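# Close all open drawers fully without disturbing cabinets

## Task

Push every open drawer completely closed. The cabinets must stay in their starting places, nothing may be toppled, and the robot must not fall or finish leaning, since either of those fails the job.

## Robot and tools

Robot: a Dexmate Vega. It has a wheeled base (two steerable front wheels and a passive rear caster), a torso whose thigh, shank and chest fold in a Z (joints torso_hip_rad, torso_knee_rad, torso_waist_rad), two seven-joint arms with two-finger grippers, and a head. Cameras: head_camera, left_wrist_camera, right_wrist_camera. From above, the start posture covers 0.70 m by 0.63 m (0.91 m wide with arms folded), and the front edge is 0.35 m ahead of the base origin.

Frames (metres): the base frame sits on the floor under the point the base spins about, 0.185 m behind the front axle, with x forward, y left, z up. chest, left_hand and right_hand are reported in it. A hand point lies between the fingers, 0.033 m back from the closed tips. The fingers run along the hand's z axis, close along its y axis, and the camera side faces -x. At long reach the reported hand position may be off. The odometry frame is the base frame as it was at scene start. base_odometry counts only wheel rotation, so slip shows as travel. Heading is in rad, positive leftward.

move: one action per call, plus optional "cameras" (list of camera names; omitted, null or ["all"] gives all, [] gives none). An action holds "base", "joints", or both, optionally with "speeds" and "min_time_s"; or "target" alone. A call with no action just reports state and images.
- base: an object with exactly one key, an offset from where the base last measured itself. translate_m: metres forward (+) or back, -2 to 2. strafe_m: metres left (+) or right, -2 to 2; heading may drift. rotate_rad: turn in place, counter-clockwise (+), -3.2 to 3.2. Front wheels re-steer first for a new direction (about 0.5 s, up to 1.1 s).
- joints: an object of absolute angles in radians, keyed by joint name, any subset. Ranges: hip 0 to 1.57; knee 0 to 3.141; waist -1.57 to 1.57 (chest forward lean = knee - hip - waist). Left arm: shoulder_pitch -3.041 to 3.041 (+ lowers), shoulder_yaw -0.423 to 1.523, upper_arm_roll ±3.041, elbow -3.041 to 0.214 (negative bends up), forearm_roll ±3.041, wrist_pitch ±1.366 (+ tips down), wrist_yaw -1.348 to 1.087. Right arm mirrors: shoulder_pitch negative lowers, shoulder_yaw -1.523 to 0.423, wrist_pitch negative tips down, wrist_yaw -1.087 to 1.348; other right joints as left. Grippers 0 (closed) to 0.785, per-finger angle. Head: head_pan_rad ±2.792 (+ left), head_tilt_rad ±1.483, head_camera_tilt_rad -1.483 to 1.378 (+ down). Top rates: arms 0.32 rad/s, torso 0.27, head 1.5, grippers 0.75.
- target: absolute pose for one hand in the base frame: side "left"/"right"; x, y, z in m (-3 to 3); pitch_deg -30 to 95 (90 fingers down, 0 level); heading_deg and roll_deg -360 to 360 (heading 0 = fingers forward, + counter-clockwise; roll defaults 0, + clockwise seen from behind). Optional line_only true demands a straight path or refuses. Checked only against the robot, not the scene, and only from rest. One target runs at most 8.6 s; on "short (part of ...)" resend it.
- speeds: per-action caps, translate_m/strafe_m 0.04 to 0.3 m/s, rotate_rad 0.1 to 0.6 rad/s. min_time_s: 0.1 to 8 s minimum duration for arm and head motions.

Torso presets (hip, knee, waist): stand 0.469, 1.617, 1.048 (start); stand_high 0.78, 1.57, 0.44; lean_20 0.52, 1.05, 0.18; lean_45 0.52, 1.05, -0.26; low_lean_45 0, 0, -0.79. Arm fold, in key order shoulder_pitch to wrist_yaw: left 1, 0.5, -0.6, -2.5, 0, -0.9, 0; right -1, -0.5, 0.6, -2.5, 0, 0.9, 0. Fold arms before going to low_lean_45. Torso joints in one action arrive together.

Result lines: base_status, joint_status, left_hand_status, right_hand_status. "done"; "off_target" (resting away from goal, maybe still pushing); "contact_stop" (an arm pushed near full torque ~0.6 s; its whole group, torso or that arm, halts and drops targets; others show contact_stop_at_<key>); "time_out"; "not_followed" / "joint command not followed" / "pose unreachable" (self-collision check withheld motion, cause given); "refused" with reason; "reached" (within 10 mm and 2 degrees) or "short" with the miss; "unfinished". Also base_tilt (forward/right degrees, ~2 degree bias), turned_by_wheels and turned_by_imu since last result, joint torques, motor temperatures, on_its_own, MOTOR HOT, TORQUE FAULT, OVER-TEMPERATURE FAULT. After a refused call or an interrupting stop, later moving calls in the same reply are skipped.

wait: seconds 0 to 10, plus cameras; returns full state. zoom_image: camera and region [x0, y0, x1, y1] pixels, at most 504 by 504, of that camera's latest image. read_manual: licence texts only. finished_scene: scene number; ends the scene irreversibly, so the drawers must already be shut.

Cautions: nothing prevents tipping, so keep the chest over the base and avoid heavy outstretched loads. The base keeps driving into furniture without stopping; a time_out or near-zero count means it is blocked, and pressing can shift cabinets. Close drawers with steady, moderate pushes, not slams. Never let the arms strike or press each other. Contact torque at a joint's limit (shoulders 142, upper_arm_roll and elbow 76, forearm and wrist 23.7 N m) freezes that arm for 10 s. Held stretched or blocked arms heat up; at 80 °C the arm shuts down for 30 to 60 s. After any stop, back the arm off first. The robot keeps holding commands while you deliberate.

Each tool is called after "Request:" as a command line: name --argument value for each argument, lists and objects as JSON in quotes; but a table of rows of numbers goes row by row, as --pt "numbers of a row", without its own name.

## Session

Request:
move --joints '{"head_pan_rad":1.6,"head_camera_tilt_rad":0.3}' --cameras '["head_camera"]'

Request:
move --joints '{"head_pan_rad":2.7}' --cameras '["head_camera"]'

Request:
move --joints '{"head_pan_rad":-2.7}' --cameras '["head_camera"]'

Request:
move --joints '{"head_pan_rad":-1.6}' --cameras '["head_camera"]'

Request:
move --joints '{"head_pan_rad":0}' --cameras '["head_camera"]'

Scene clock: 1.73 s.
Motor temperatures (°C): left_arm=[27 30 30 30 34 38 35] | right_arm=[29 28 29 31 34 34 35]
move: done
turned_by_wheels: +0.000
turned_by_imu: +0.000
joint_status: all done
pictures: head_camera
Images, in order (width x height): head_camera 896x560.

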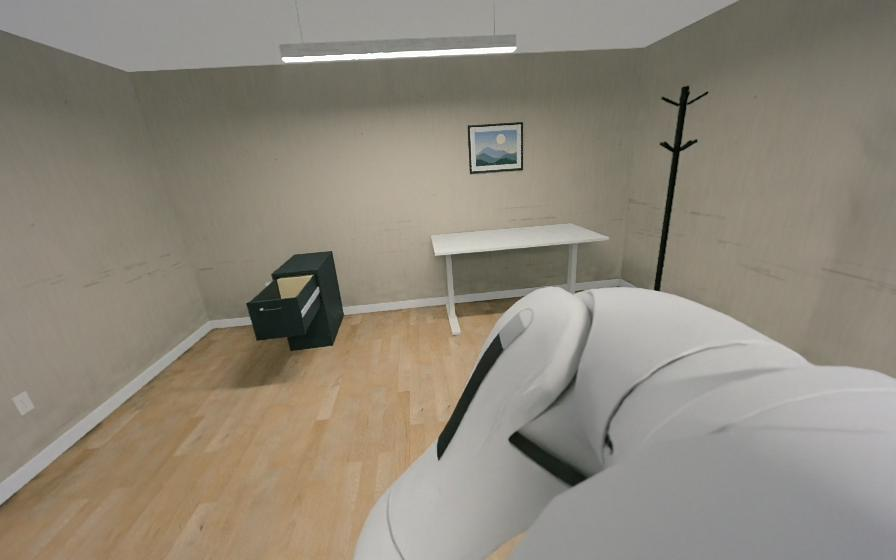

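Scene clock: 3.13 s.
move: done
turned_by_wheels: +0.000
turned_by_imu: +0.000
joint_status: all done
pictures: head_camera

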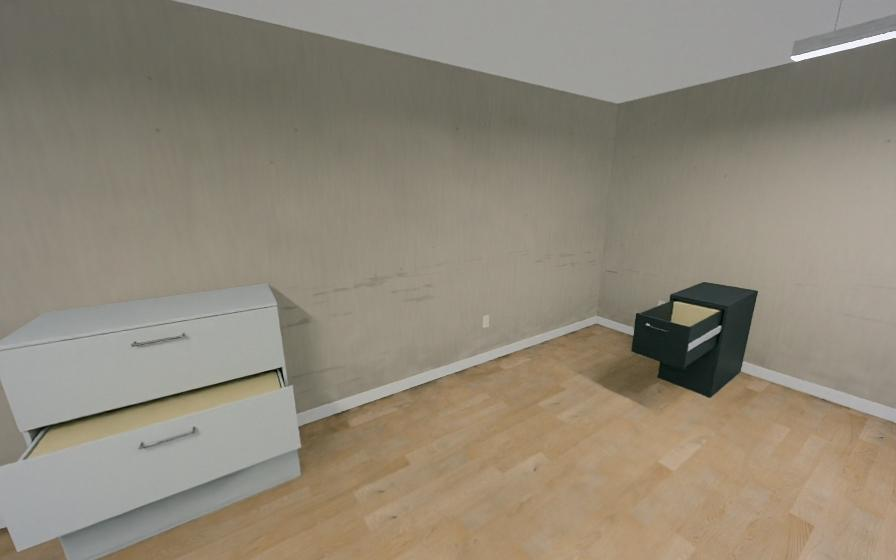

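Scene clock: 7.40 s.
move: done
turned_by_wheels: +0.000
turned_by_imu: +0.001
joint_status: all done
pictures: head_camera

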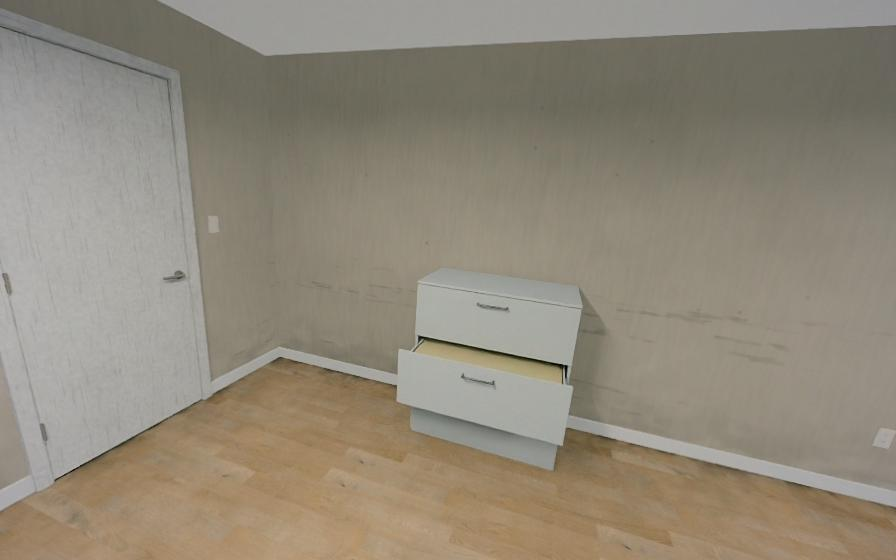

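Scene clock: 8.80 s.
move: done
turned_by_wheels: +0.000
turned_by_imu: +0.000
joint_status: all done
pictures: head_camera

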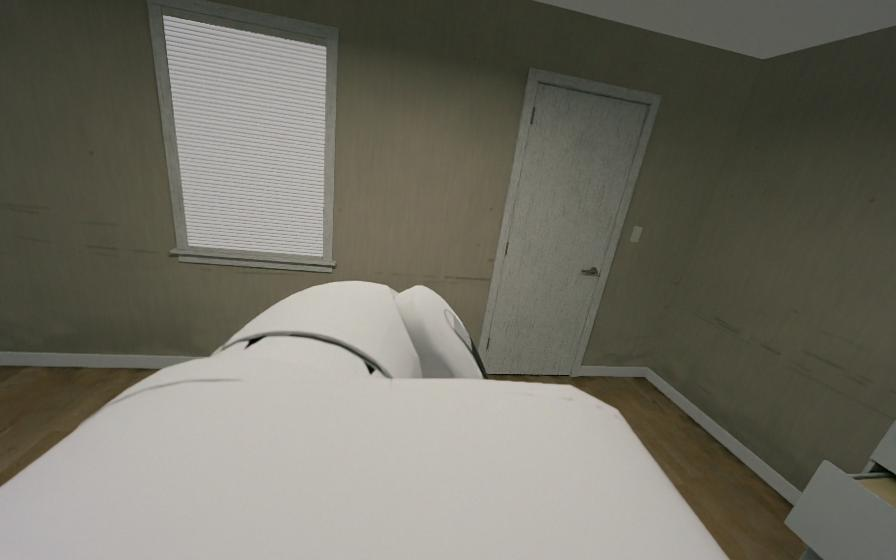

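Scene clock: 10.53 s.
Joint torques (N m): left_arm=[4.92 -0.04 1.98 -5.14 0.9 -1.79 0.09] | right_arm=[-2.43 0.19 -0.58 -4.59 -0.14 2.22 0.07]
move: done
base_odometry: x=+0.000 y=+0.000 heading=+0.000
turned_by_wheels: +0.000
turned_by_imu: +0.000
base_tilt: forward=+0.7 right=+0.0
joint_positions: torso_hip_rad=+0.469 torso_knee_rad=+1.617 torso_waist_rad=+1.048 left_shoulder_pitch_rad=+2.199 left_shoulder_yaw_rad=+0.001 left_upper_arm_roll_rad=-0.010 left_elbow_rad=-1.084 left_forearm_roll_rad=+0.015 left_wrist_pitch_rad=-0.506 left_wrist_yaw_rad=-0.016 left_gripper_rad=+0.005 right_shoulder_pitch_rad=-2.184 right_shoulder_yaw_rad=+0.007 right_upper_arm_roll_rad=+0.010 right_elbow_rad=-1.115 right_forearm_roll_rad=+0.008 right_wrist_pitch_rad=+0.481 right_wrist_yaw_rad=-0.008 right_gripper_rad=+0.005 head_pan_rad=+0.000 head_tilt_rad=+0.000 head_camera_tilt_rad=+0.300
joint_status: all done
chest: x=-0.0111 y=+0.0000 z=+1.4155 quat_wxyz=(+0.999, +0.000, +0.050, +0.000) (m; base frame)
left_hand: x=+0.1921 y=+0.2282 z=+0.6022 quat_wxyz=(+0.417, +0.009, +0.909, -0.003) pitch_deg=+40.7 heading_deg=-1.0 roll_deg=+0.2 back=up (m; base frame)
right_hand: x=+0.2143 y=-0.2374 z=+0.6092 quat_wxyz=(+0.427, +0.011, +0.904, -0.007) pitch_deg=+39.5 heading_deg=-1.6 roll_deg=-0.2 back=up (m; base frame)
pictures: head_camera

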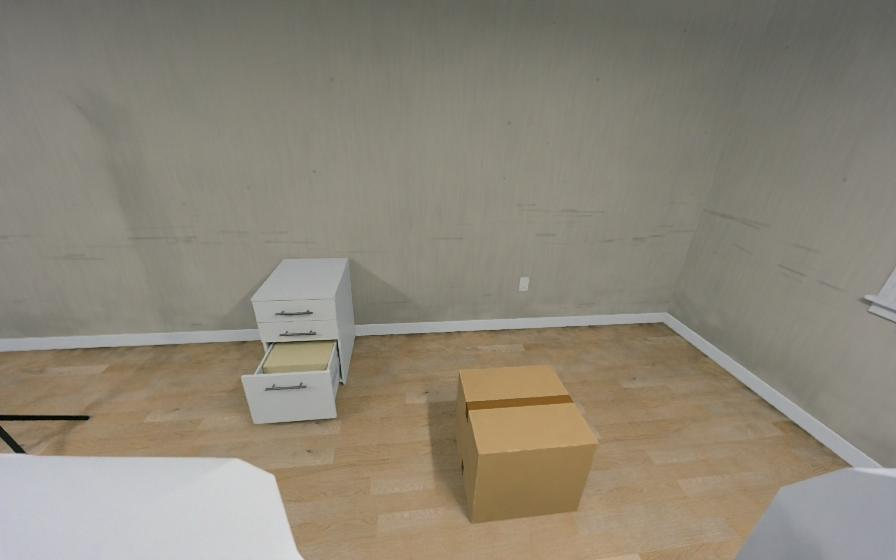

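Request:
move --base '{"rotate_rad":0.1}' --joints '{"left_shoulder_pitch_rad":1,"left_shoulder_yaw_rad":0.5,"left_upper_arm_roll_rad":-0.6,"left_elbow_rad":-2.5,"left_forearm_roll_rad":0,"left_wrist_pitch_rad":-0.9,"left_wrist_yaw_rad":0,"right_shoulder_pitch_rad":-1,"right_shoulder_yaw_rad":-0.5,"right_upper_arm_roll_rad":0.6,"right_elbow_rad":-2.5,"right_forearm_roll_rad":0,"right_wrist_pitch_rad":0.9,"right_wrist_yaw_rad":0}' --cameras '[]'

Request:
move --base '{"strafe_m":0.72}' --joints '{"torso_hip_rad":0,"torso_knee_rad":0,"torso_waist_rad":-0.79,"head_camera_tilt_rad":-0.4}' --cameras '["head_camera"]'

Request:
move --target '{"side":"right","x":0.65,"y":0.0,"z":0.2,"pitch_deg":20,"heading_deg":0}' --cameras '["head_camera"]'

Scene clock: 32.73 s.
move: done
turned_by_wheels: +0.100
turned_by_imu: +0.099
base_status: done
joint_status: all done
pictures: none

Scene clock: 40.83 s.
move: done
turned_by_wheels: +0.010
turned_by_imu: +0.005
base_status: done
joint_status: all done
pictures: head_camera

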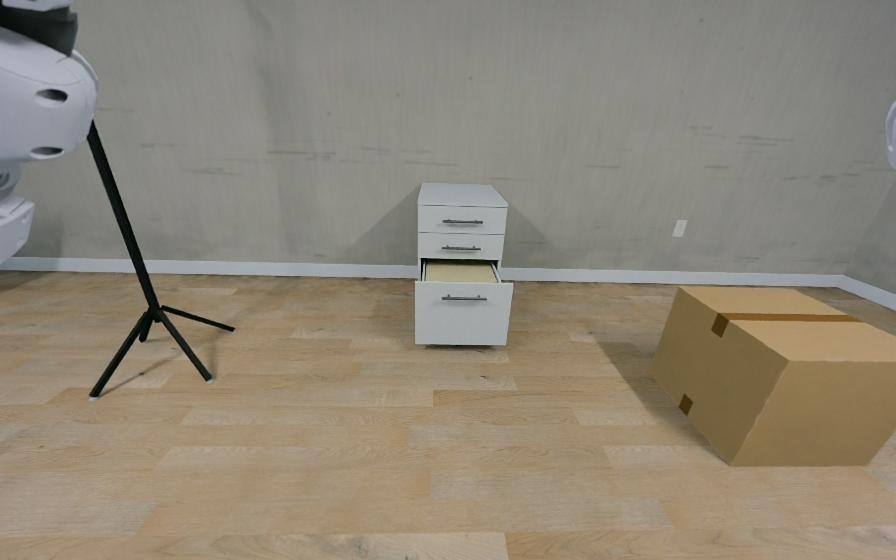

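Scene clock: 41.13 s.
Joint torques (N m): left_arm=[-6.11 8.35 -7.29 -6.09 0.03 1.16 1.35] | right_arm=[11.62 -7.54 7.01 -4.66 1.34 -0.32 -1.04]
move: refused
base_odometry: x=-0.078 y=+0.714 heading=+0.110
turned_by_wheels: +0.000
turned_by_imu: +0.000
base_tilt: forward=+0.6 right=-0.2
joint_positions: torso_hip_rad=+0.000 torso_knee_rad=+0.000 torso_waist_rad=-0.790 left_shoulder_pitch_rad=+1.000 left_shoulder_yaw_rad=+0.500 left_upper_arm_roll_rad=-0.600 left_elbow_rad=-2.500 left_forearm_roll_rad=+0.000 left_wrist_pitch_rad=-0.900 left_wrist_yaw_rad=+0.000 left_gripper_rad=+0.005 right_shoulder_pitch_rad=-1.000 right_shoulder_yaw_rad=-0.500 right_upper_arm_roll_rad=+0.600 right_elbow_rad=-2.500 right_forearm_roll_rad=+0.000 right_wrist_pitch_rad=+0.900 right_wrist_yaw_rad=+0.000 right_gripper_rad=+0.005 head_pan_rad=+0.000 head_tilt_rad=+0.000 head_camera_tilt_rad=-0.400
chest: x=+0.0286 y=+0.0000 z=+0.8380 quat_wxyz=(+0.923, +0.000, +0.385, +0.000) (m; base frame)
left_hand: x=+0.2105 y=+0.1532 z=+1.0784 quat_wxyz=(+0.924, +0.297, -0.091, +0.222) pitch_deg=-53.7 heading_deg=-93.5 roll_deg=-59.4 back=down (m; base frame)
right_hand: x=+0.2105 y=-0.1534 z=+1.0785 quat_wxyz=(+0.924, -0.297, -0.091, -0.222) pitch_deg=-53.8 heading_deg=+93.5 roll_deg=+59.5 back=down (m; base frame)
right_hand_status: refused: the best posture that gets there brings the right wrist into the base, as the model's coarse spheres have them (needs 2.6 cm clear). Nothing moved.
pictures: head_camera

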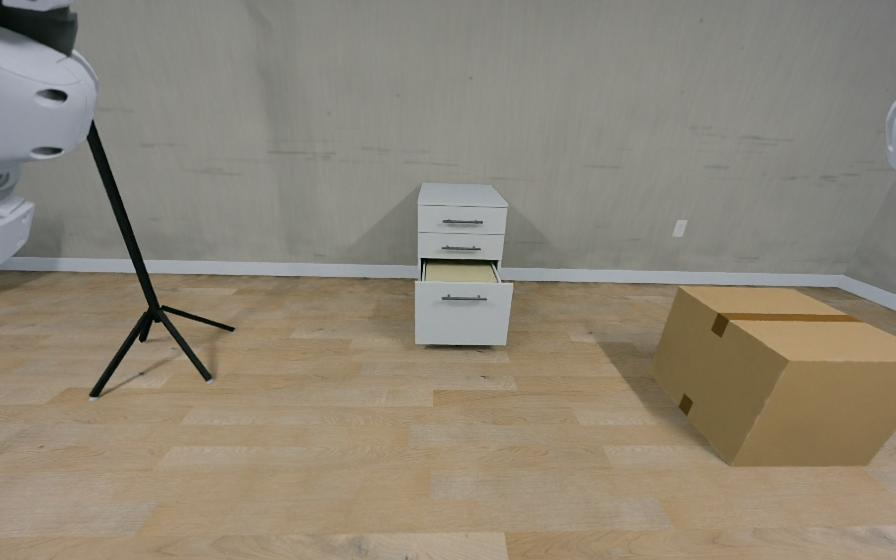

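Request:
move --target '{"side":"right","x":0.72,"y":-0.05,"z":0.23,"pitch_deg":35,"heading_deg":0}' --cameras '["head_camera"]'

Scene clock: 52.63 s.
Joint torques (N m): left_arm=[-6.63 6.29 -6.51 -5.27 -0.46 1.04 1.2] | right_arm=[21.37 8.1 0.54 -6.26 -0.96 1.07 -0.23]
move: done
base_odometry: x=-0.078 y=+0.714 heading=+0.110
turned_by_wheels: +0.000
turned_by_imu: +0.002
base_tilt: forward=+0.7 right=-0.1
joint_positions: torso_hip_rad=+0.000 torso_knee_rad=+0.000 torso_waist_rad=-0.790 left_shoulder_pitch_rad=+1.000 left_shoulder_yaw_rad=+0.500 left_upper_arm_roll_rad=-0.600 left_elbow_rad=-2.500 left_forearm_roll_rad=+0.000 left_wrist_pitch_rad=-0.900 left_wrist_yaw_rad=+0.000 left_gripper_rad=+0.005 right_shoulder_pitch_rad=-0.405 right_shoulder_yaw_rad=-0.188 right_upper_arm_roll_rad=-0.832 right_elbow_rad=-1.193 right_forearm_roll_rad=+0.788 right_wrist_pitch_rad=-0.244 right_wrist_yaw_rad=-0.675 right_gripper_rad=+0.005 head_pan_rad=+0.000 head_tilt_rad=+0.000 head_camera_tilt_rad=-0.400
chest: x=+0.0286 y=+0.0000 z=+0.8380 quat_wxyz=(+0.923, +0.000, +0.385, +0.000) (m; base frame)
left_hand: x=+0.2105 y=+0.1532 z=+1.0784 quat_wxyz=(+0.924, +0.297, -0.091, +0.222) pitch_deg=-53.7 heading_deg=-93.5 roll_deg=-59.4 back=down (m; base frame)
right_hand: x=+0.7219 y=-0.0507 z=+0.2333 quat_wxyz=(+0.465, +0.002, +0.885, +0.002) pitch_deg=+34.6 heading_deg=+0.1 roll_deg=+0.4 back=up (m; base frame)
right_hand_status: reached (checked arc [a long move], planned for 4.8 s): 4 mm and 0.6 deg off.
pictures: head_camera

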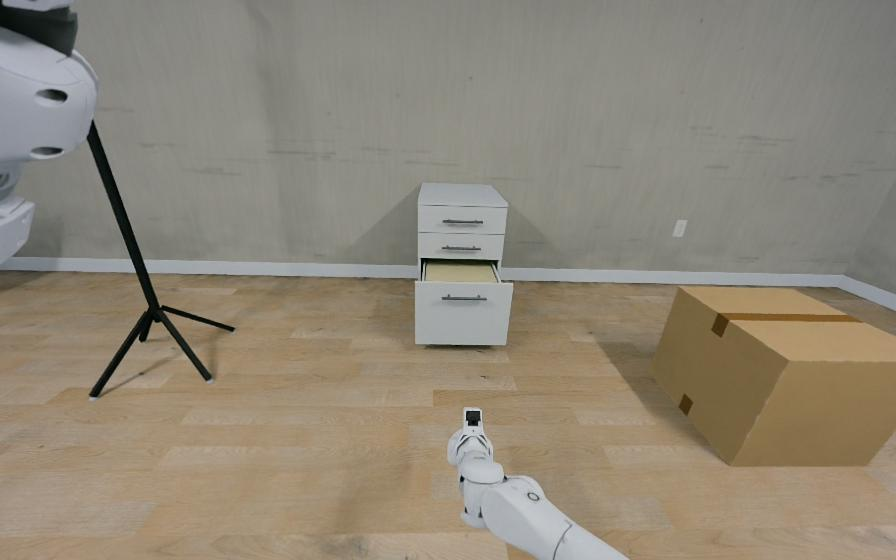

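Request:
move --base '{"translate_m":0.52}' --cameras '["head_camera","right_wrist_camera"]'

Request:
move --base '{"translate_m":0.2}' --speeds '{"translate_m":0.08}' --cameras '["head_camera","right_wrist_camera"]'

Scene clock: 59.77 s.
move: done
turned_by_wheels: -0.001
turned_by_imu: +0.001
base_status: done
pictures: head_camera, right_wrist_camera
Images, in order (width x height): head_camera 896x560, right_wrist_camera 672x420.

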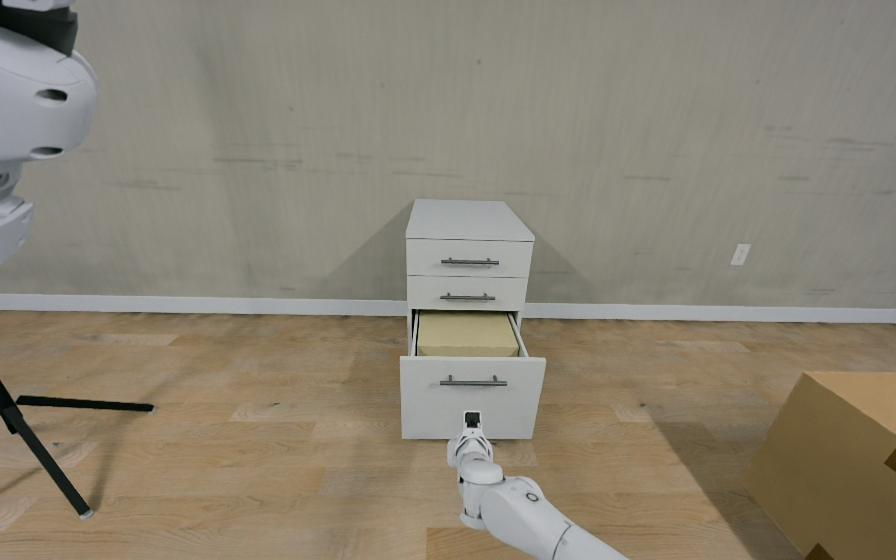

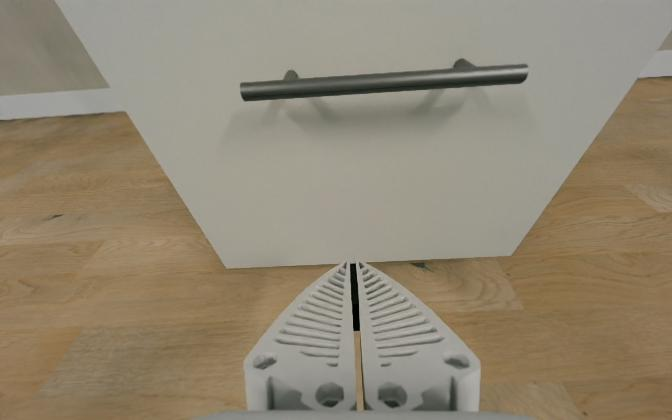

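Scene clock: 63.03 s.
Joint torques (N m): left_arm=[-6.35 5.34 -8.18 -6.72 -1.12 1.45 1.29] | right_arm=[19.65 3.74 4.86 -7.41 -1.56 1.94 0.15]
move: done
base_odometry: x=+0.638 y=+0.795 heading=+0.109
turned_by_wheels: +0.000
turned_by_imu: +0.000
base_tilt: forward=+0.7 right=+0.0
base_status: done
joint_positions: torso_hip_rad=+0.000 torso_knee_rad=+0.000 torso_waist_rad=-0.790 left_shoulder_pitch_rad=+1.000 left_shoulder_yaw_rad=+0.500 left_upper_arm_roll_rad=-0.600 left_elbow_rad=-2.500 left_forearm_roll_rad=+0.000 left_wrist_pitch_rad=-0.900 left_wrist_yaw_rad=+0.000 left_gripper_rad=+0.005 right_shoulder_pitch_rad=-0.403 right_shoulder_yaw_rad=-0.187 right_upper_arm_roll_rad=-0.838 right_elbow_rad=-1.187 right_forearm_roll_rad=+0.792 right_wrist_pitch_rad=-0.249 right_wrist_yaw_rad=-0.678 right_gripper_rad=+0.005 head_pan_rad=+0.000 head_tilt_rad=+0.000 head_camera_tilt_rad=-0.400
chest: x=+0.0286 y=+0.0000 z=+0.8380 quat_wxyz=(+0.923, +0.000, +0.385, +0.000) (m; base frame)
left_hand: x=+0.2105 y=+0.1532 z=+1.0784 quat_wxyz=(+0.924, +0.297, -0.091, +0.222) pitch_deg=-53.7 heading_deg=-93.5 roll_deg=-59.4 back=down (m; base frame)
right_hand: x=+0.7196 y=-0.0499 z=+0.2295 quat_wxyz=(+0.461, +0.000, +0.887, +0.000) pitch_deg=+35.0 heading_deg=+0.0 roll_deg=+0.0 back=up (m; base frame)
pictures: head_camera, right_wrist_camera

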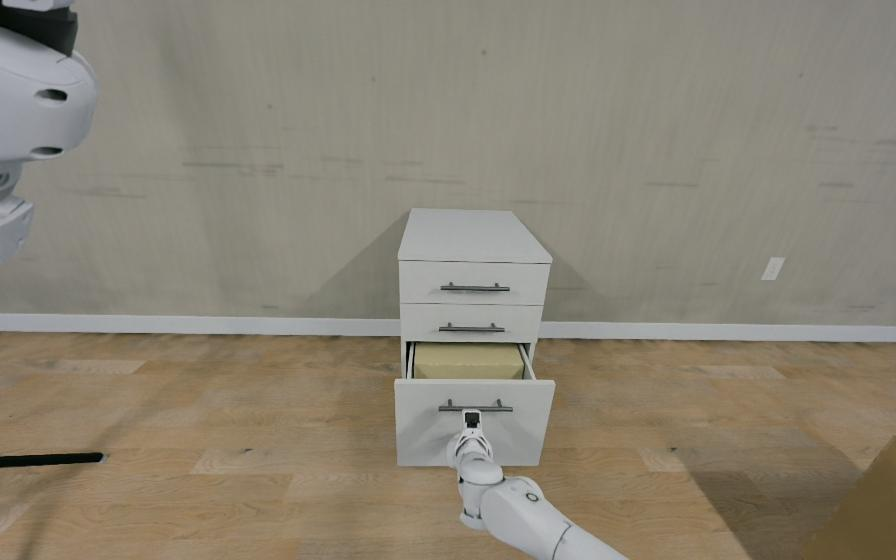

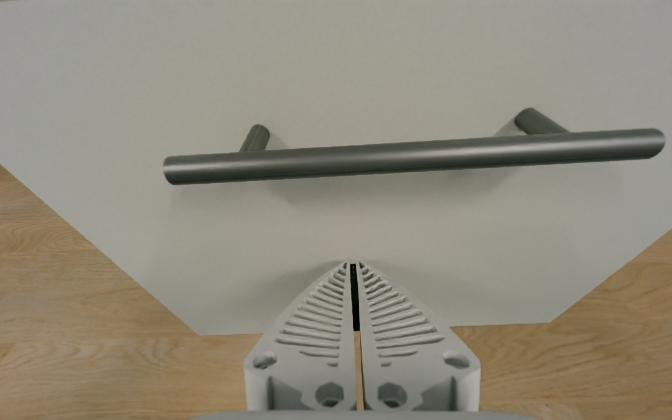

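Request:
move --base '{"translate_m":0.17}' --speeds '{"translate_m":0.08}' --cameras '["head_camera","right_wrist_camera"]'

Scene clock: 70.90 s.
Joint torques (N m): left_arm=[-8.96 8.91 -8.45 -5.86 -1.05 1.61 1.11] | right_arm=[19.64 2.6 6.05 -6.85 -1.57 2.19 0.08]
move: done
base_odometry: x=+0.807 y=+0.814 heading=+0.109
turned_by_wheels: +0.000
turned_by_imu: +0.001
base_tilt: forward=+0.7 right=-0.1
base_status: done
joint_positions: torso_hip_rad=+0.000 torso_knee_rad=+0.000 torso_waist_rad=-0.790 left_shoulder_pitch_rad=+1.000 left_shoulder_yaw_rad=+0.500 left_upper_arm_roll_rad=-0.600 left_elbow_rad=-2.500 left_forearm_roll_rad=+0.000 left_wrist_pitch_rad=-0.900 left_wrist_yaw_rad=+0.000 left_gripper_rad=+0.005 right_shoulder_pitch_rad=-0.403 right_shoulder_yaw_rad=-0.187 right_upper_arm_roll_rad=-0.838 right_elbow_rad=-1.187 right_forearm_roll_rad=+0.792 right_wrist_pitch_rad=-0.249 right_wrist_yaw_rad=-0.678 right_gripper_rad=+0.005 head_pan_rad=+0.000 head_tilt_rad=+0.000 head_camera_tilt_rad=-0.400
chest: x=+0.0286 y=+0.0000 z=+0.8380 quat_wxyz=(+0.923, +0.000, +0.385, +0.000) (m; base frame)
left_hand: x=+0.2105 y=+0.1532 z=+1.0784 quat_wxyz=(+0.924, +0.297, -0.091, +0.222) pitch_deg=-53.7 heading_deg=-93.5 roll_deg=-59.4 back=down (m; base frame)
right_hand: x=+0.7195 y=-0.0498 z=+0.2296 quat_wxyz=(+0.461, +0.000, +0.887, +0.000) pitch_deg=+35.0 heading_deg=+0.0 roll_deg=+0.0 back=up (m; base frame)
pictures: head_camera, right_wrist_camera

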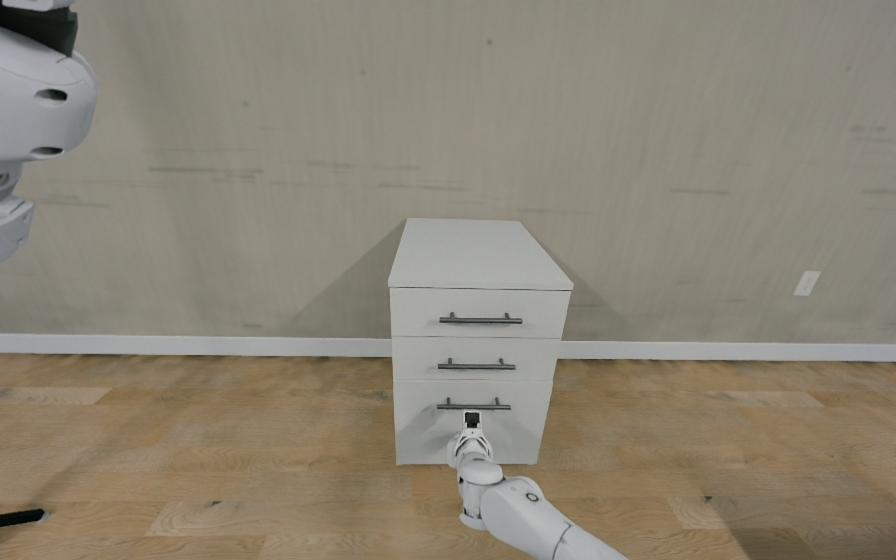

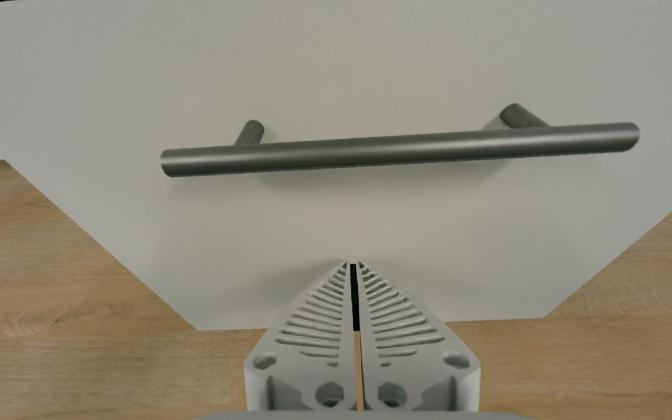

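Request:
move --base '{"translate_m":0.03}' --speeds '{"translate_m":0.04}' --cameras '["head_camera","right_wrist_camera"]'

Request:
zoom_image --camera "head_camera" --region '[370, 270, 590, 490]'

Scene clock: 76.83 s.
Joint torques (N m): left_arm=[-4.67 5.81 -5.36 -5.02 -1.71 2.05 0.87] | right_arm=[18.79 2.1 7.52 -5.9 -2.48 3.33 -0.66]
move: done
base_odometry: x=+0.837 y=+0.817 heading=+0.108
turned_by_wheels: +0.000
turned_by_imu: +0.000
base_tilt: forward=+0.7 right=-0.1
base_status: done
joint_positions: torso_hip_rad=+0.000 torso_knee_rad=+0.000 torso_waist_rad=-0.790 left_shoulder_pitch_rad=+1.000 left_shoulder_yaw_rad=+0.500 left_upper_arm_roll_rad=-0.600 left_elbow_rad=-2.500 left_forearm_roll_rad=+0.000 left_wrist_pitch_rad=-0.900 left_wrist_yaw_rad=+0.000 left_gripper_rad=+0.005 right_shoulder_pitch_rad=-0.403 right_shoulder_yaw_rad=-0.187 right_upper_arm_roll_rad=-0.839 right_elbow_rad=-1.187 right_forearm_roll_rad=+0.792 right_wrist_pitch_rad=-0.249 right_wrist_yaw_rad=-0.678 right_gripper_rad=+0.005 head_pan_rad=+0.000 head_tilt_rad=+0.000 head_camera_tilt_rad=-0.400
chest: x=+0.0286 y=+0.0000 z=+0.8380 quat_wxyz=(+0.923, +0.000, +0.385, +0.000) (m; base frame)
left_hand: x=+0.2105 y=+0.1532 z=+1.0784 quat_wxyz=(+0.924, +0.297, -0.091, +0.222) pitch_deg=-53.7 heading_deg=-93.5 roll_deg=-59.4 back=down (m; base frame)
right_hand: x=+0.7194 y=-0.0497 z=+0.2295 quat_wxyz=(+0.461, +0.000, +0.887, +0.000) pitch_deg=+35.1 heading_deg=+0.0 roll_deg=+0.0 back=up (m; base frame)
pictures: head_camera, right_wrist_camera

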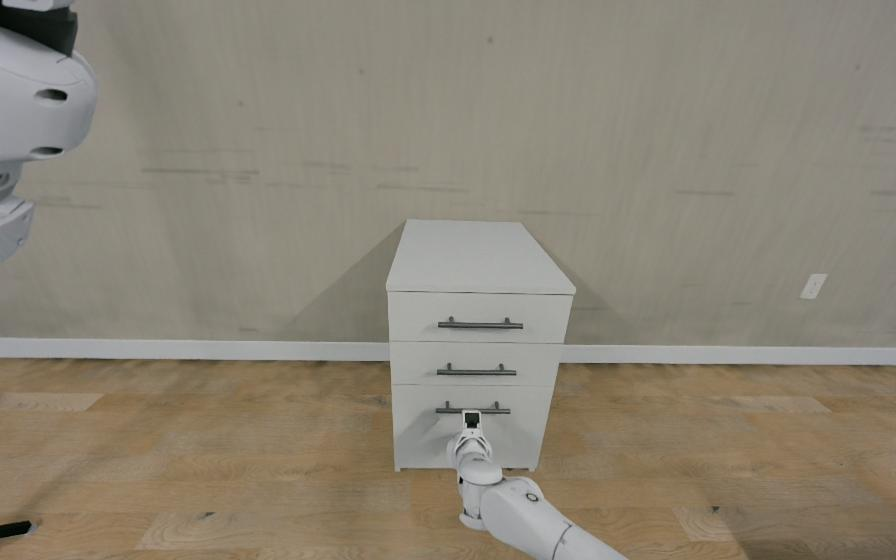

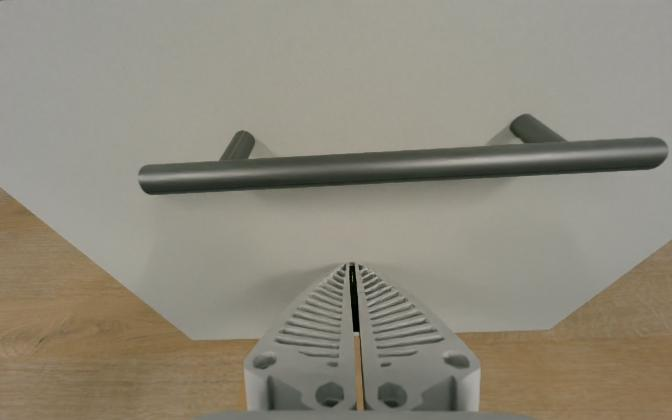

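Scaled by 2.291 from the camera's 896x560 image, which has a finer 960x600 frame.

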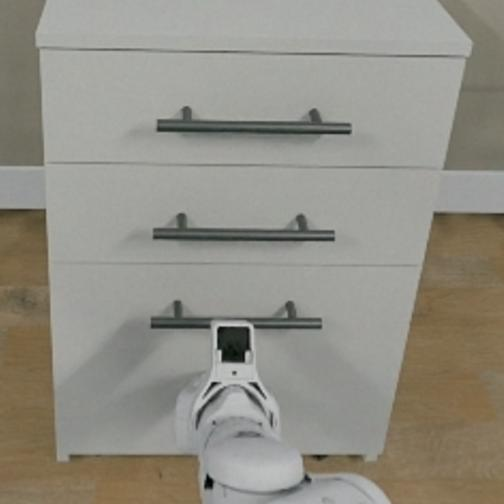

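Request:
move --base '{"translate_m":0.012}' --speeds '{"translate_m":0.04}' --cameras '["head_camera","right_wrist_camera"]'

Request:
zoom_image --camera "head_camera" --region '[370, 270, 590, 490]'

Scene clock: 81.23 s.
Joint torques (N m): left_arm=[-5.49 9.61 -6.37 -5.76 -0.97 0.5 1.04] | right_arm=[19.85 -0.15 9.92 -6.64 -4.09 4.53 -0.07]
move: done
base_odometry: x=+0.848 y=+0.819 heading=+0.108
turned_by_wheels: -0.001
turned_by_imu: +0.000
base_tilt: forward=+0.6 right=+0.0
base_status: done
joint_positions: torso_hip_rad=+0.000 torso_knee_rad=+0.000 torso_waist_rad=-0.790 left_shoulder_pitch_rad=+1.000 left_shoulder_yaw_rad=+0.500 left_upper_arm_roll_rad=-0.600 left_elbow_rad=-2.500 left_forearm_roll_rad=+0.000 left_wrist_pitch_rad=-0.900 left_wrist_yaw_rad=+0.000 left_gripper_rad=+0.005 right_shoulder_pitch_rad=-0.403 right_shoulder_yaw_rad=-0.187 right_upper_arm_roll_rad=-0.839 right_elbow_rad=-1.187 right_forearm_roll_rad=+0.792 right_wrist_pitch_rad=-0.250 right_wrist_yaw_rad=-0.678 right_gripper_rad=+0.005 head_pan_rad=+0.000 head_tilt_rad=+0.000 head_camera_tilt_rad=-0.400
chest: x=+0.0285 y=+0.0000 z=+0.8380 quat_wxyz=(+0.923, +0.000, +0.385, +0.000) (m; base frame)
left_hand: x=+0.2105 y=+0.1532 z=+1.0784 quat_wxyz=(+0.924, +0.297, -0.091, +0.222) pitch_deg=-53.7 heading_deg=-93.5 roll_deg=-59.4 back=down (m; base frame)
right_hand: x=+0.7192 y=-0.0495 z=+0.2293 quat_wxyz=(+0.461, +0.000, +0.887, +0.000) pitch_deg=+35.1 heading_deg=+0.0 roll_deg=+0.0 back=up (m; base frame)
pictures: head_camera, right_wrist_camera

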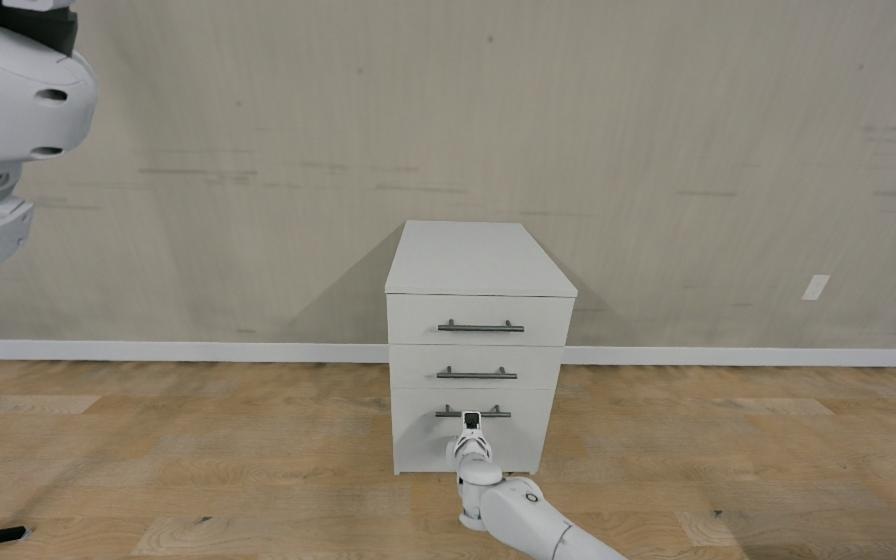

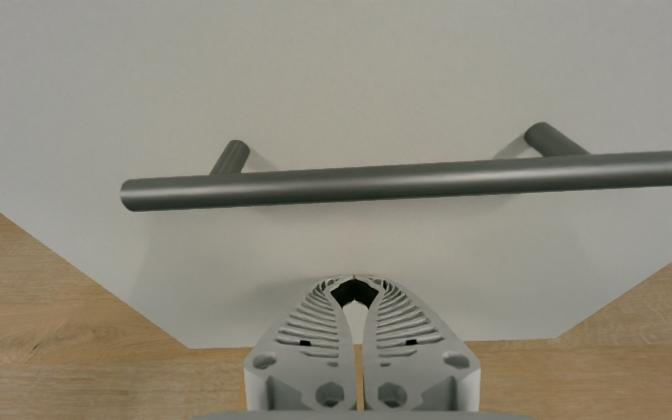

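Scaled by 2.291 from the camera's 896x560 image, which has a finer 960x600 frame.

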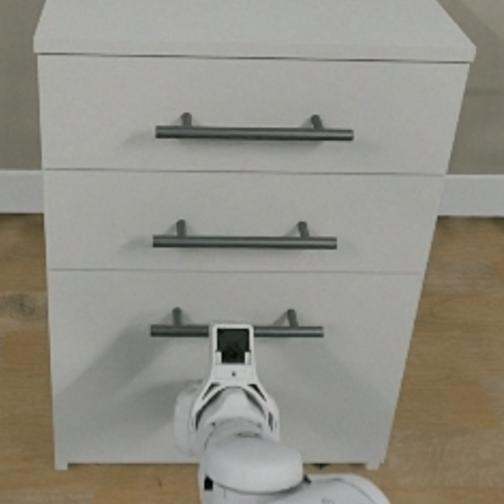

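Request:
move --base '{"translate_m":-0.5}' --cameras '[]'

Request:
move --target '{"side":"right","x":0.72,"y":0.0,"z":0.5,"pitch_deg":0,"heading_deg":0}' --cameras '[]'

Request:
move --base '{"rotate_rad":1.575}' --cameras '["head_camera"]'

Request:
move --base '{"strafe_m":1.7}' --cameras '["head_camera"]'

Scene clock: 105.07 s.
move: done
turned_by_wheels: -0.001
turned_by_imu: -0.001
base_status: done
pictures: none

Scene clock: 108.23 s.
move: done
turned_by_wheels: +0.000
turned_by_imu: +0.001
right_hand_status: reached (checked arc [the straight line was blocked], planned for 1.6 s): 4 mm and 0.5 deg off.
pictures: none

Scene clock: 112.43 s.
move: done
turned_by_wheels: +1.577
turned_by_imu: +1.544
base_status: done
pictures: head_camera

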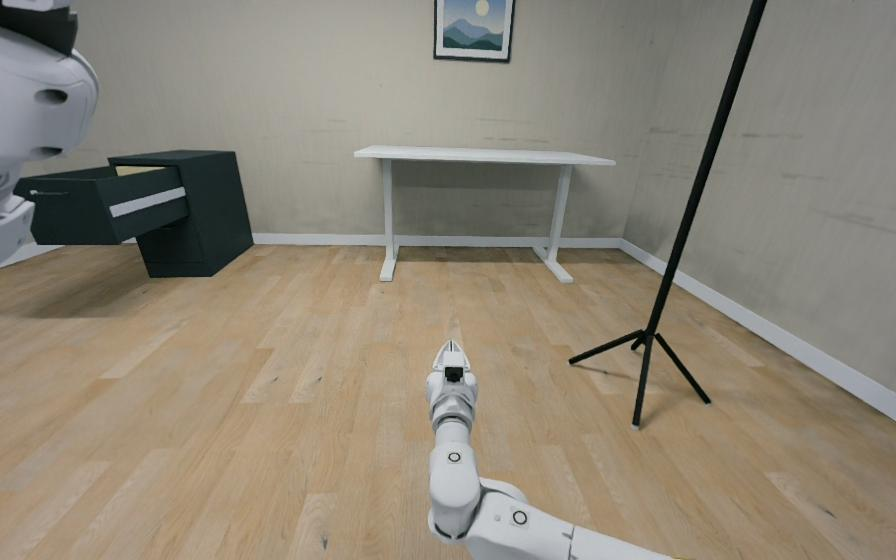

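Scene clock: 120.00 s.
Joint torques (N m): left_arm=[-6.78 6.78 -6.5 -4.82 -0.39 0.99 0.94] | right_arm=[19.38 3.16 3.57 -10.52 -2.58 2.39 -0.15]
move: done
base_odometry: x=-1.330 y=+0.545 heading=+1.708
turned_by_wheels: +0.024
turned_by_imu: +0.012
base_tilt: forward=+0.6 right=-0.1
base_status: done
joint_positions: torso_hip_rad=+0.000 torso_knee_rad=+0.000 torso_waist_rad=-0.790 left_shoulder_pitch_rad=+1.000 left_shoulder_yaw_rad=+0.500 left_upper_arm_roll_rad=-0.600 left_elbow_rad=-2.500 left_forearm_roll_rad=+0.000 left_wrist_pitch_rad=-0.900 left_wrist_yaw_rad=+0.000 left_gripper_rad=+0.005 right_shoulder_pitch_rad=-0.280 right_shoulder_yaw_rad=-0.380 right_upper_arm_roll_rad=-1.225 right_elbow_rad=-1.579 right_forearm_roll_rad=+0.603 right_wrist_pitch_rad=+0.136 right_wrist_yaw_rad=-1.087 right_gripper_rad=+0.005 head_pan_rad=+0.000 head_tilt_rad=+0.000 head_camera_tilt_rad=-0.400
chest: x=+0.0286 y=+0.0000 z=+0.8380 quat_wxyz=(+0.923, +0.000, +0.385, +0.000) (m; base frame)
left_hand: x=+0.2105 y=+0.1532 z=+1.0784 quat_wxyz=(+0.924, +0.297, -0.091, +0.222) pitch_deg=-53.7 heading_deg=-93.5 roll_deg=-59.4 back=down (m; base frame)
right_hand: x=+0.7199 y=-0.0001 z=+0.4995 quat_wxyz=(+0.707, +0.000, +0.707, +0.000) pitch_deg=+0.0 heading_deg=+0.0 roll_deg=+0.0 back=up (m; base frame)
pictures: head_camera

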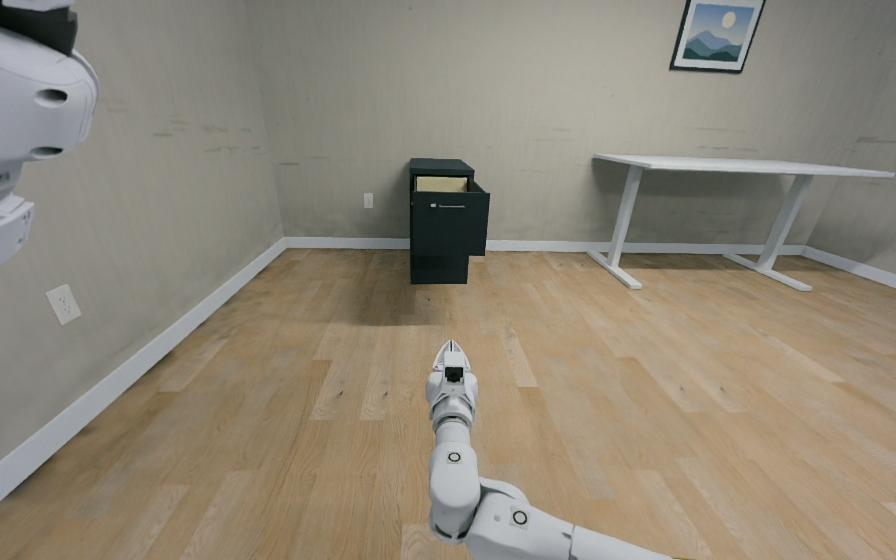

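Request:
zoom_image --camera "head_camera" --region '[380, 130, 520, 310]'

Scaled by 2.800 from the camera's 896x560 image, which has a finer 960x600 frame.

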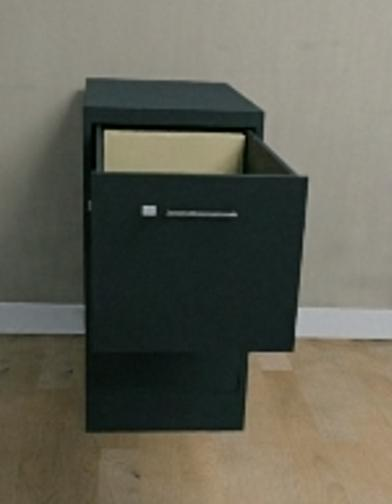

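Request:
move --base '{"rotate_rad":0.08}' --cameras '[]'

Request:
move --base '{"strafe_m":-0.12}' --cameras '[]'

Request:
move --base '{"translate_m":0.65}' --cameras '["head_camera","right_wrist_camera"]'

Scene clock: 145.43 s.
move: done
turned_by_wheels: +0.080
turned_by_imu: +0.079
base_status: done
pictures: none

Scene clock: 147.53 s.
move: done
turned_by_wheels: -0.002
turned_by_imu: -0.001
base_status: done
pictures: none

Scene clock: 151.77 s.
Joint torques (N m): left_arm=[-6.29 8.35 -5.45 -5.28 -1.23 0.36 0.95] | right_arm=[20.01 2.73 4 -10.26 -2.54 2.19 0.1]
move: done
base_odometry: x=-1.354 y=+1.206 heading=+1.786
turned_by_wheels: -0.001
turned_by_imu: -0.001
base_tilt: forward=+0.7 right=-0.1
base_status: done
joint_positions: torso_hip_rad=+0.000 torso_knee_rad=+0.000 torso_waist_rad=-0.790 left_shoulder_pitch_rad=+1.000 left_shoulder_yaw_rad=+0.500 left_upper_arm_roll_rad=-0.600 left_elbow_rad=-2.500 left_forearm_roll_rad=+0.000 left_wrist_pitch_rad=-0.900 left_wrist_yaw_rad=+0.000 left_gripper_rad=+0.005 right_shoulder_pitch_rad=-0.280 right_shoulder_yaw_rad=-0.380 right_upper_arm_roll_rad=-1.225 right_elbow_rad=-1.579 right_forearm_roll_rad=+0.603 right_wrist_pitch_rad=+0.136 right_wrist_yaw_rad=-1.087 right_gripper_rad=+0.005 head_pan_rad=+0.000 head_tilt_rad=+0.000 head_camera_tilt_rad=-0.400
chest: x=+0.0286 y=+0.0000 z=+0.8380 quat_wxyz=(+0.923, +0.000, +0.385, +0.000) (m; base frame)
left_hand: x=+0.2105 y=+0.1532 z=+1.0784 quat_wxyz=(+0.924, +0.297, -0.091, +0.222) pitch_deg=-53.7 heading_deg=-93.5 roll_deg=-59.4 back=down (m; base frame)
right_hand: x=+0.7199 y=-0.0001 z=+0.4995 quat_wxyz=(+0.707, +0.000, +0.707, +0.000) pitch_deg=+0.0 heading_deg=+0.0 roll_deg=+0.0 back=up (m; base frame)
pictures: head_camera, right_wrist_camera

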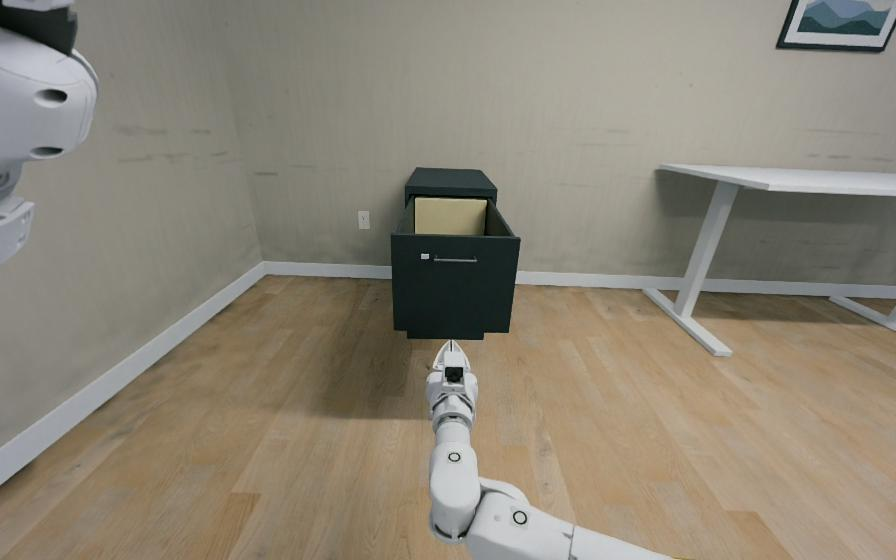

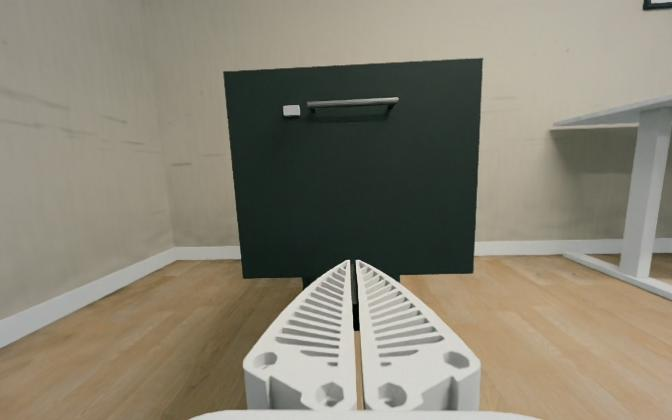

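Request:
move --base '{"translate_m":0.17}' --cameras '[]'

Request:
move --base '{"translate_m":0.38}' --speeds '{"translate_m":0.09}' --cameras '["head_camera","right_wrist_camera"]'

Scene clock: 157.73 s.
move: done
turned_by_wheels: -0.001
turned_by_imu: +0.001
base_status: done
pictures: none

Scene clock: 162.70 s.
Joint torques (N m): left_arm=[-7.1 6.46 -6.03 -4.63 -0.66 0.53 0.97] | right_arm=[19.74 2.31 7.08 -9.9 -2.44 2.29 -0.21]
move: done
base_odometry: x=-1.472 y=+1.743 heading=+1.785
turned_by_wheels: +0.000
turned_by_imu: +0.001
base_tilt: forward=+0.7 right=+0.0
base_status: done
joint_positions: torso_hip_rad=+0.000 torso_knee_rad=+0.000 torso_waist_rad=-0.790 left_shoulder_pitch_rad=+1.000 left_shoulder_yaw_rad=+0.500 left_upper_arm_roll_rad=-0.600 left_elbow_rad=-2.500 left_forearm_roll_rad=+0.000 left_wrist_pitch_rad=-0.900 left_wrist_yaw_rad=+0.000 left_gripper_rad=+0.005 right_shoulder_pitch_rad=-0.280 right_shoulder_yaw_rad=-0.380 right_upper_arm_roll_rad=-1.226 right_elbow_rad=-1.579 right_forearm_roll_rad=+0.603 right_wrist_pitch_rad=+0.136 right_wrist_yaw_rad=-1.087 right_gripper_rad=+0.005 head_pan_rad=+0.000 head_tilt_rad=+0.000 head_camera_tilt_rad=-0.400
chest: x=+0.0286 y=+0.0000 z=+0.8380 quat_wxyz=(+0.923, +0.000, +0.385, +0.000) (m; base frame)
left_hand: x=+0.2106 y=+0.1532 z=+1.0784 quat_wxyz=(+0.924, +0.297, -0.091, +0.222) pitch_deg=-53.7 heading_deg=-93.5 roll_deg=-59.4 back=down (m; base frame)
right_hand: x=+0.7199 y=+0.0001 z=+0.4994 quat_wxyz=(+0.707, +0.000, +0.707, +0.000) pitch_deg=+0.1 heading_deg=+0.0 roll_deg=+0.0 back=up (m; base frame)
pictures: head_camera, right_wrist_camera

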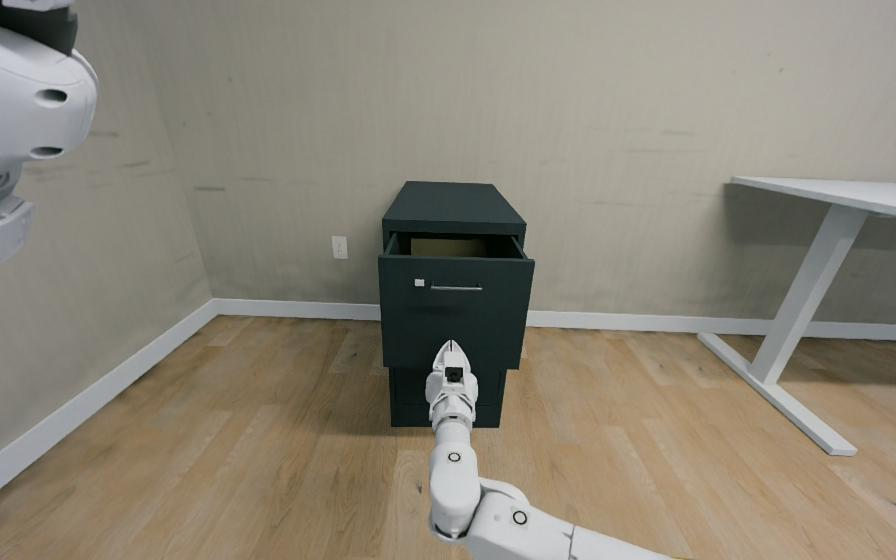

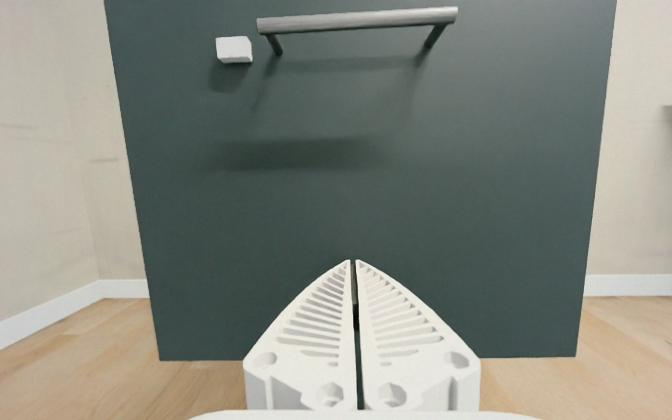

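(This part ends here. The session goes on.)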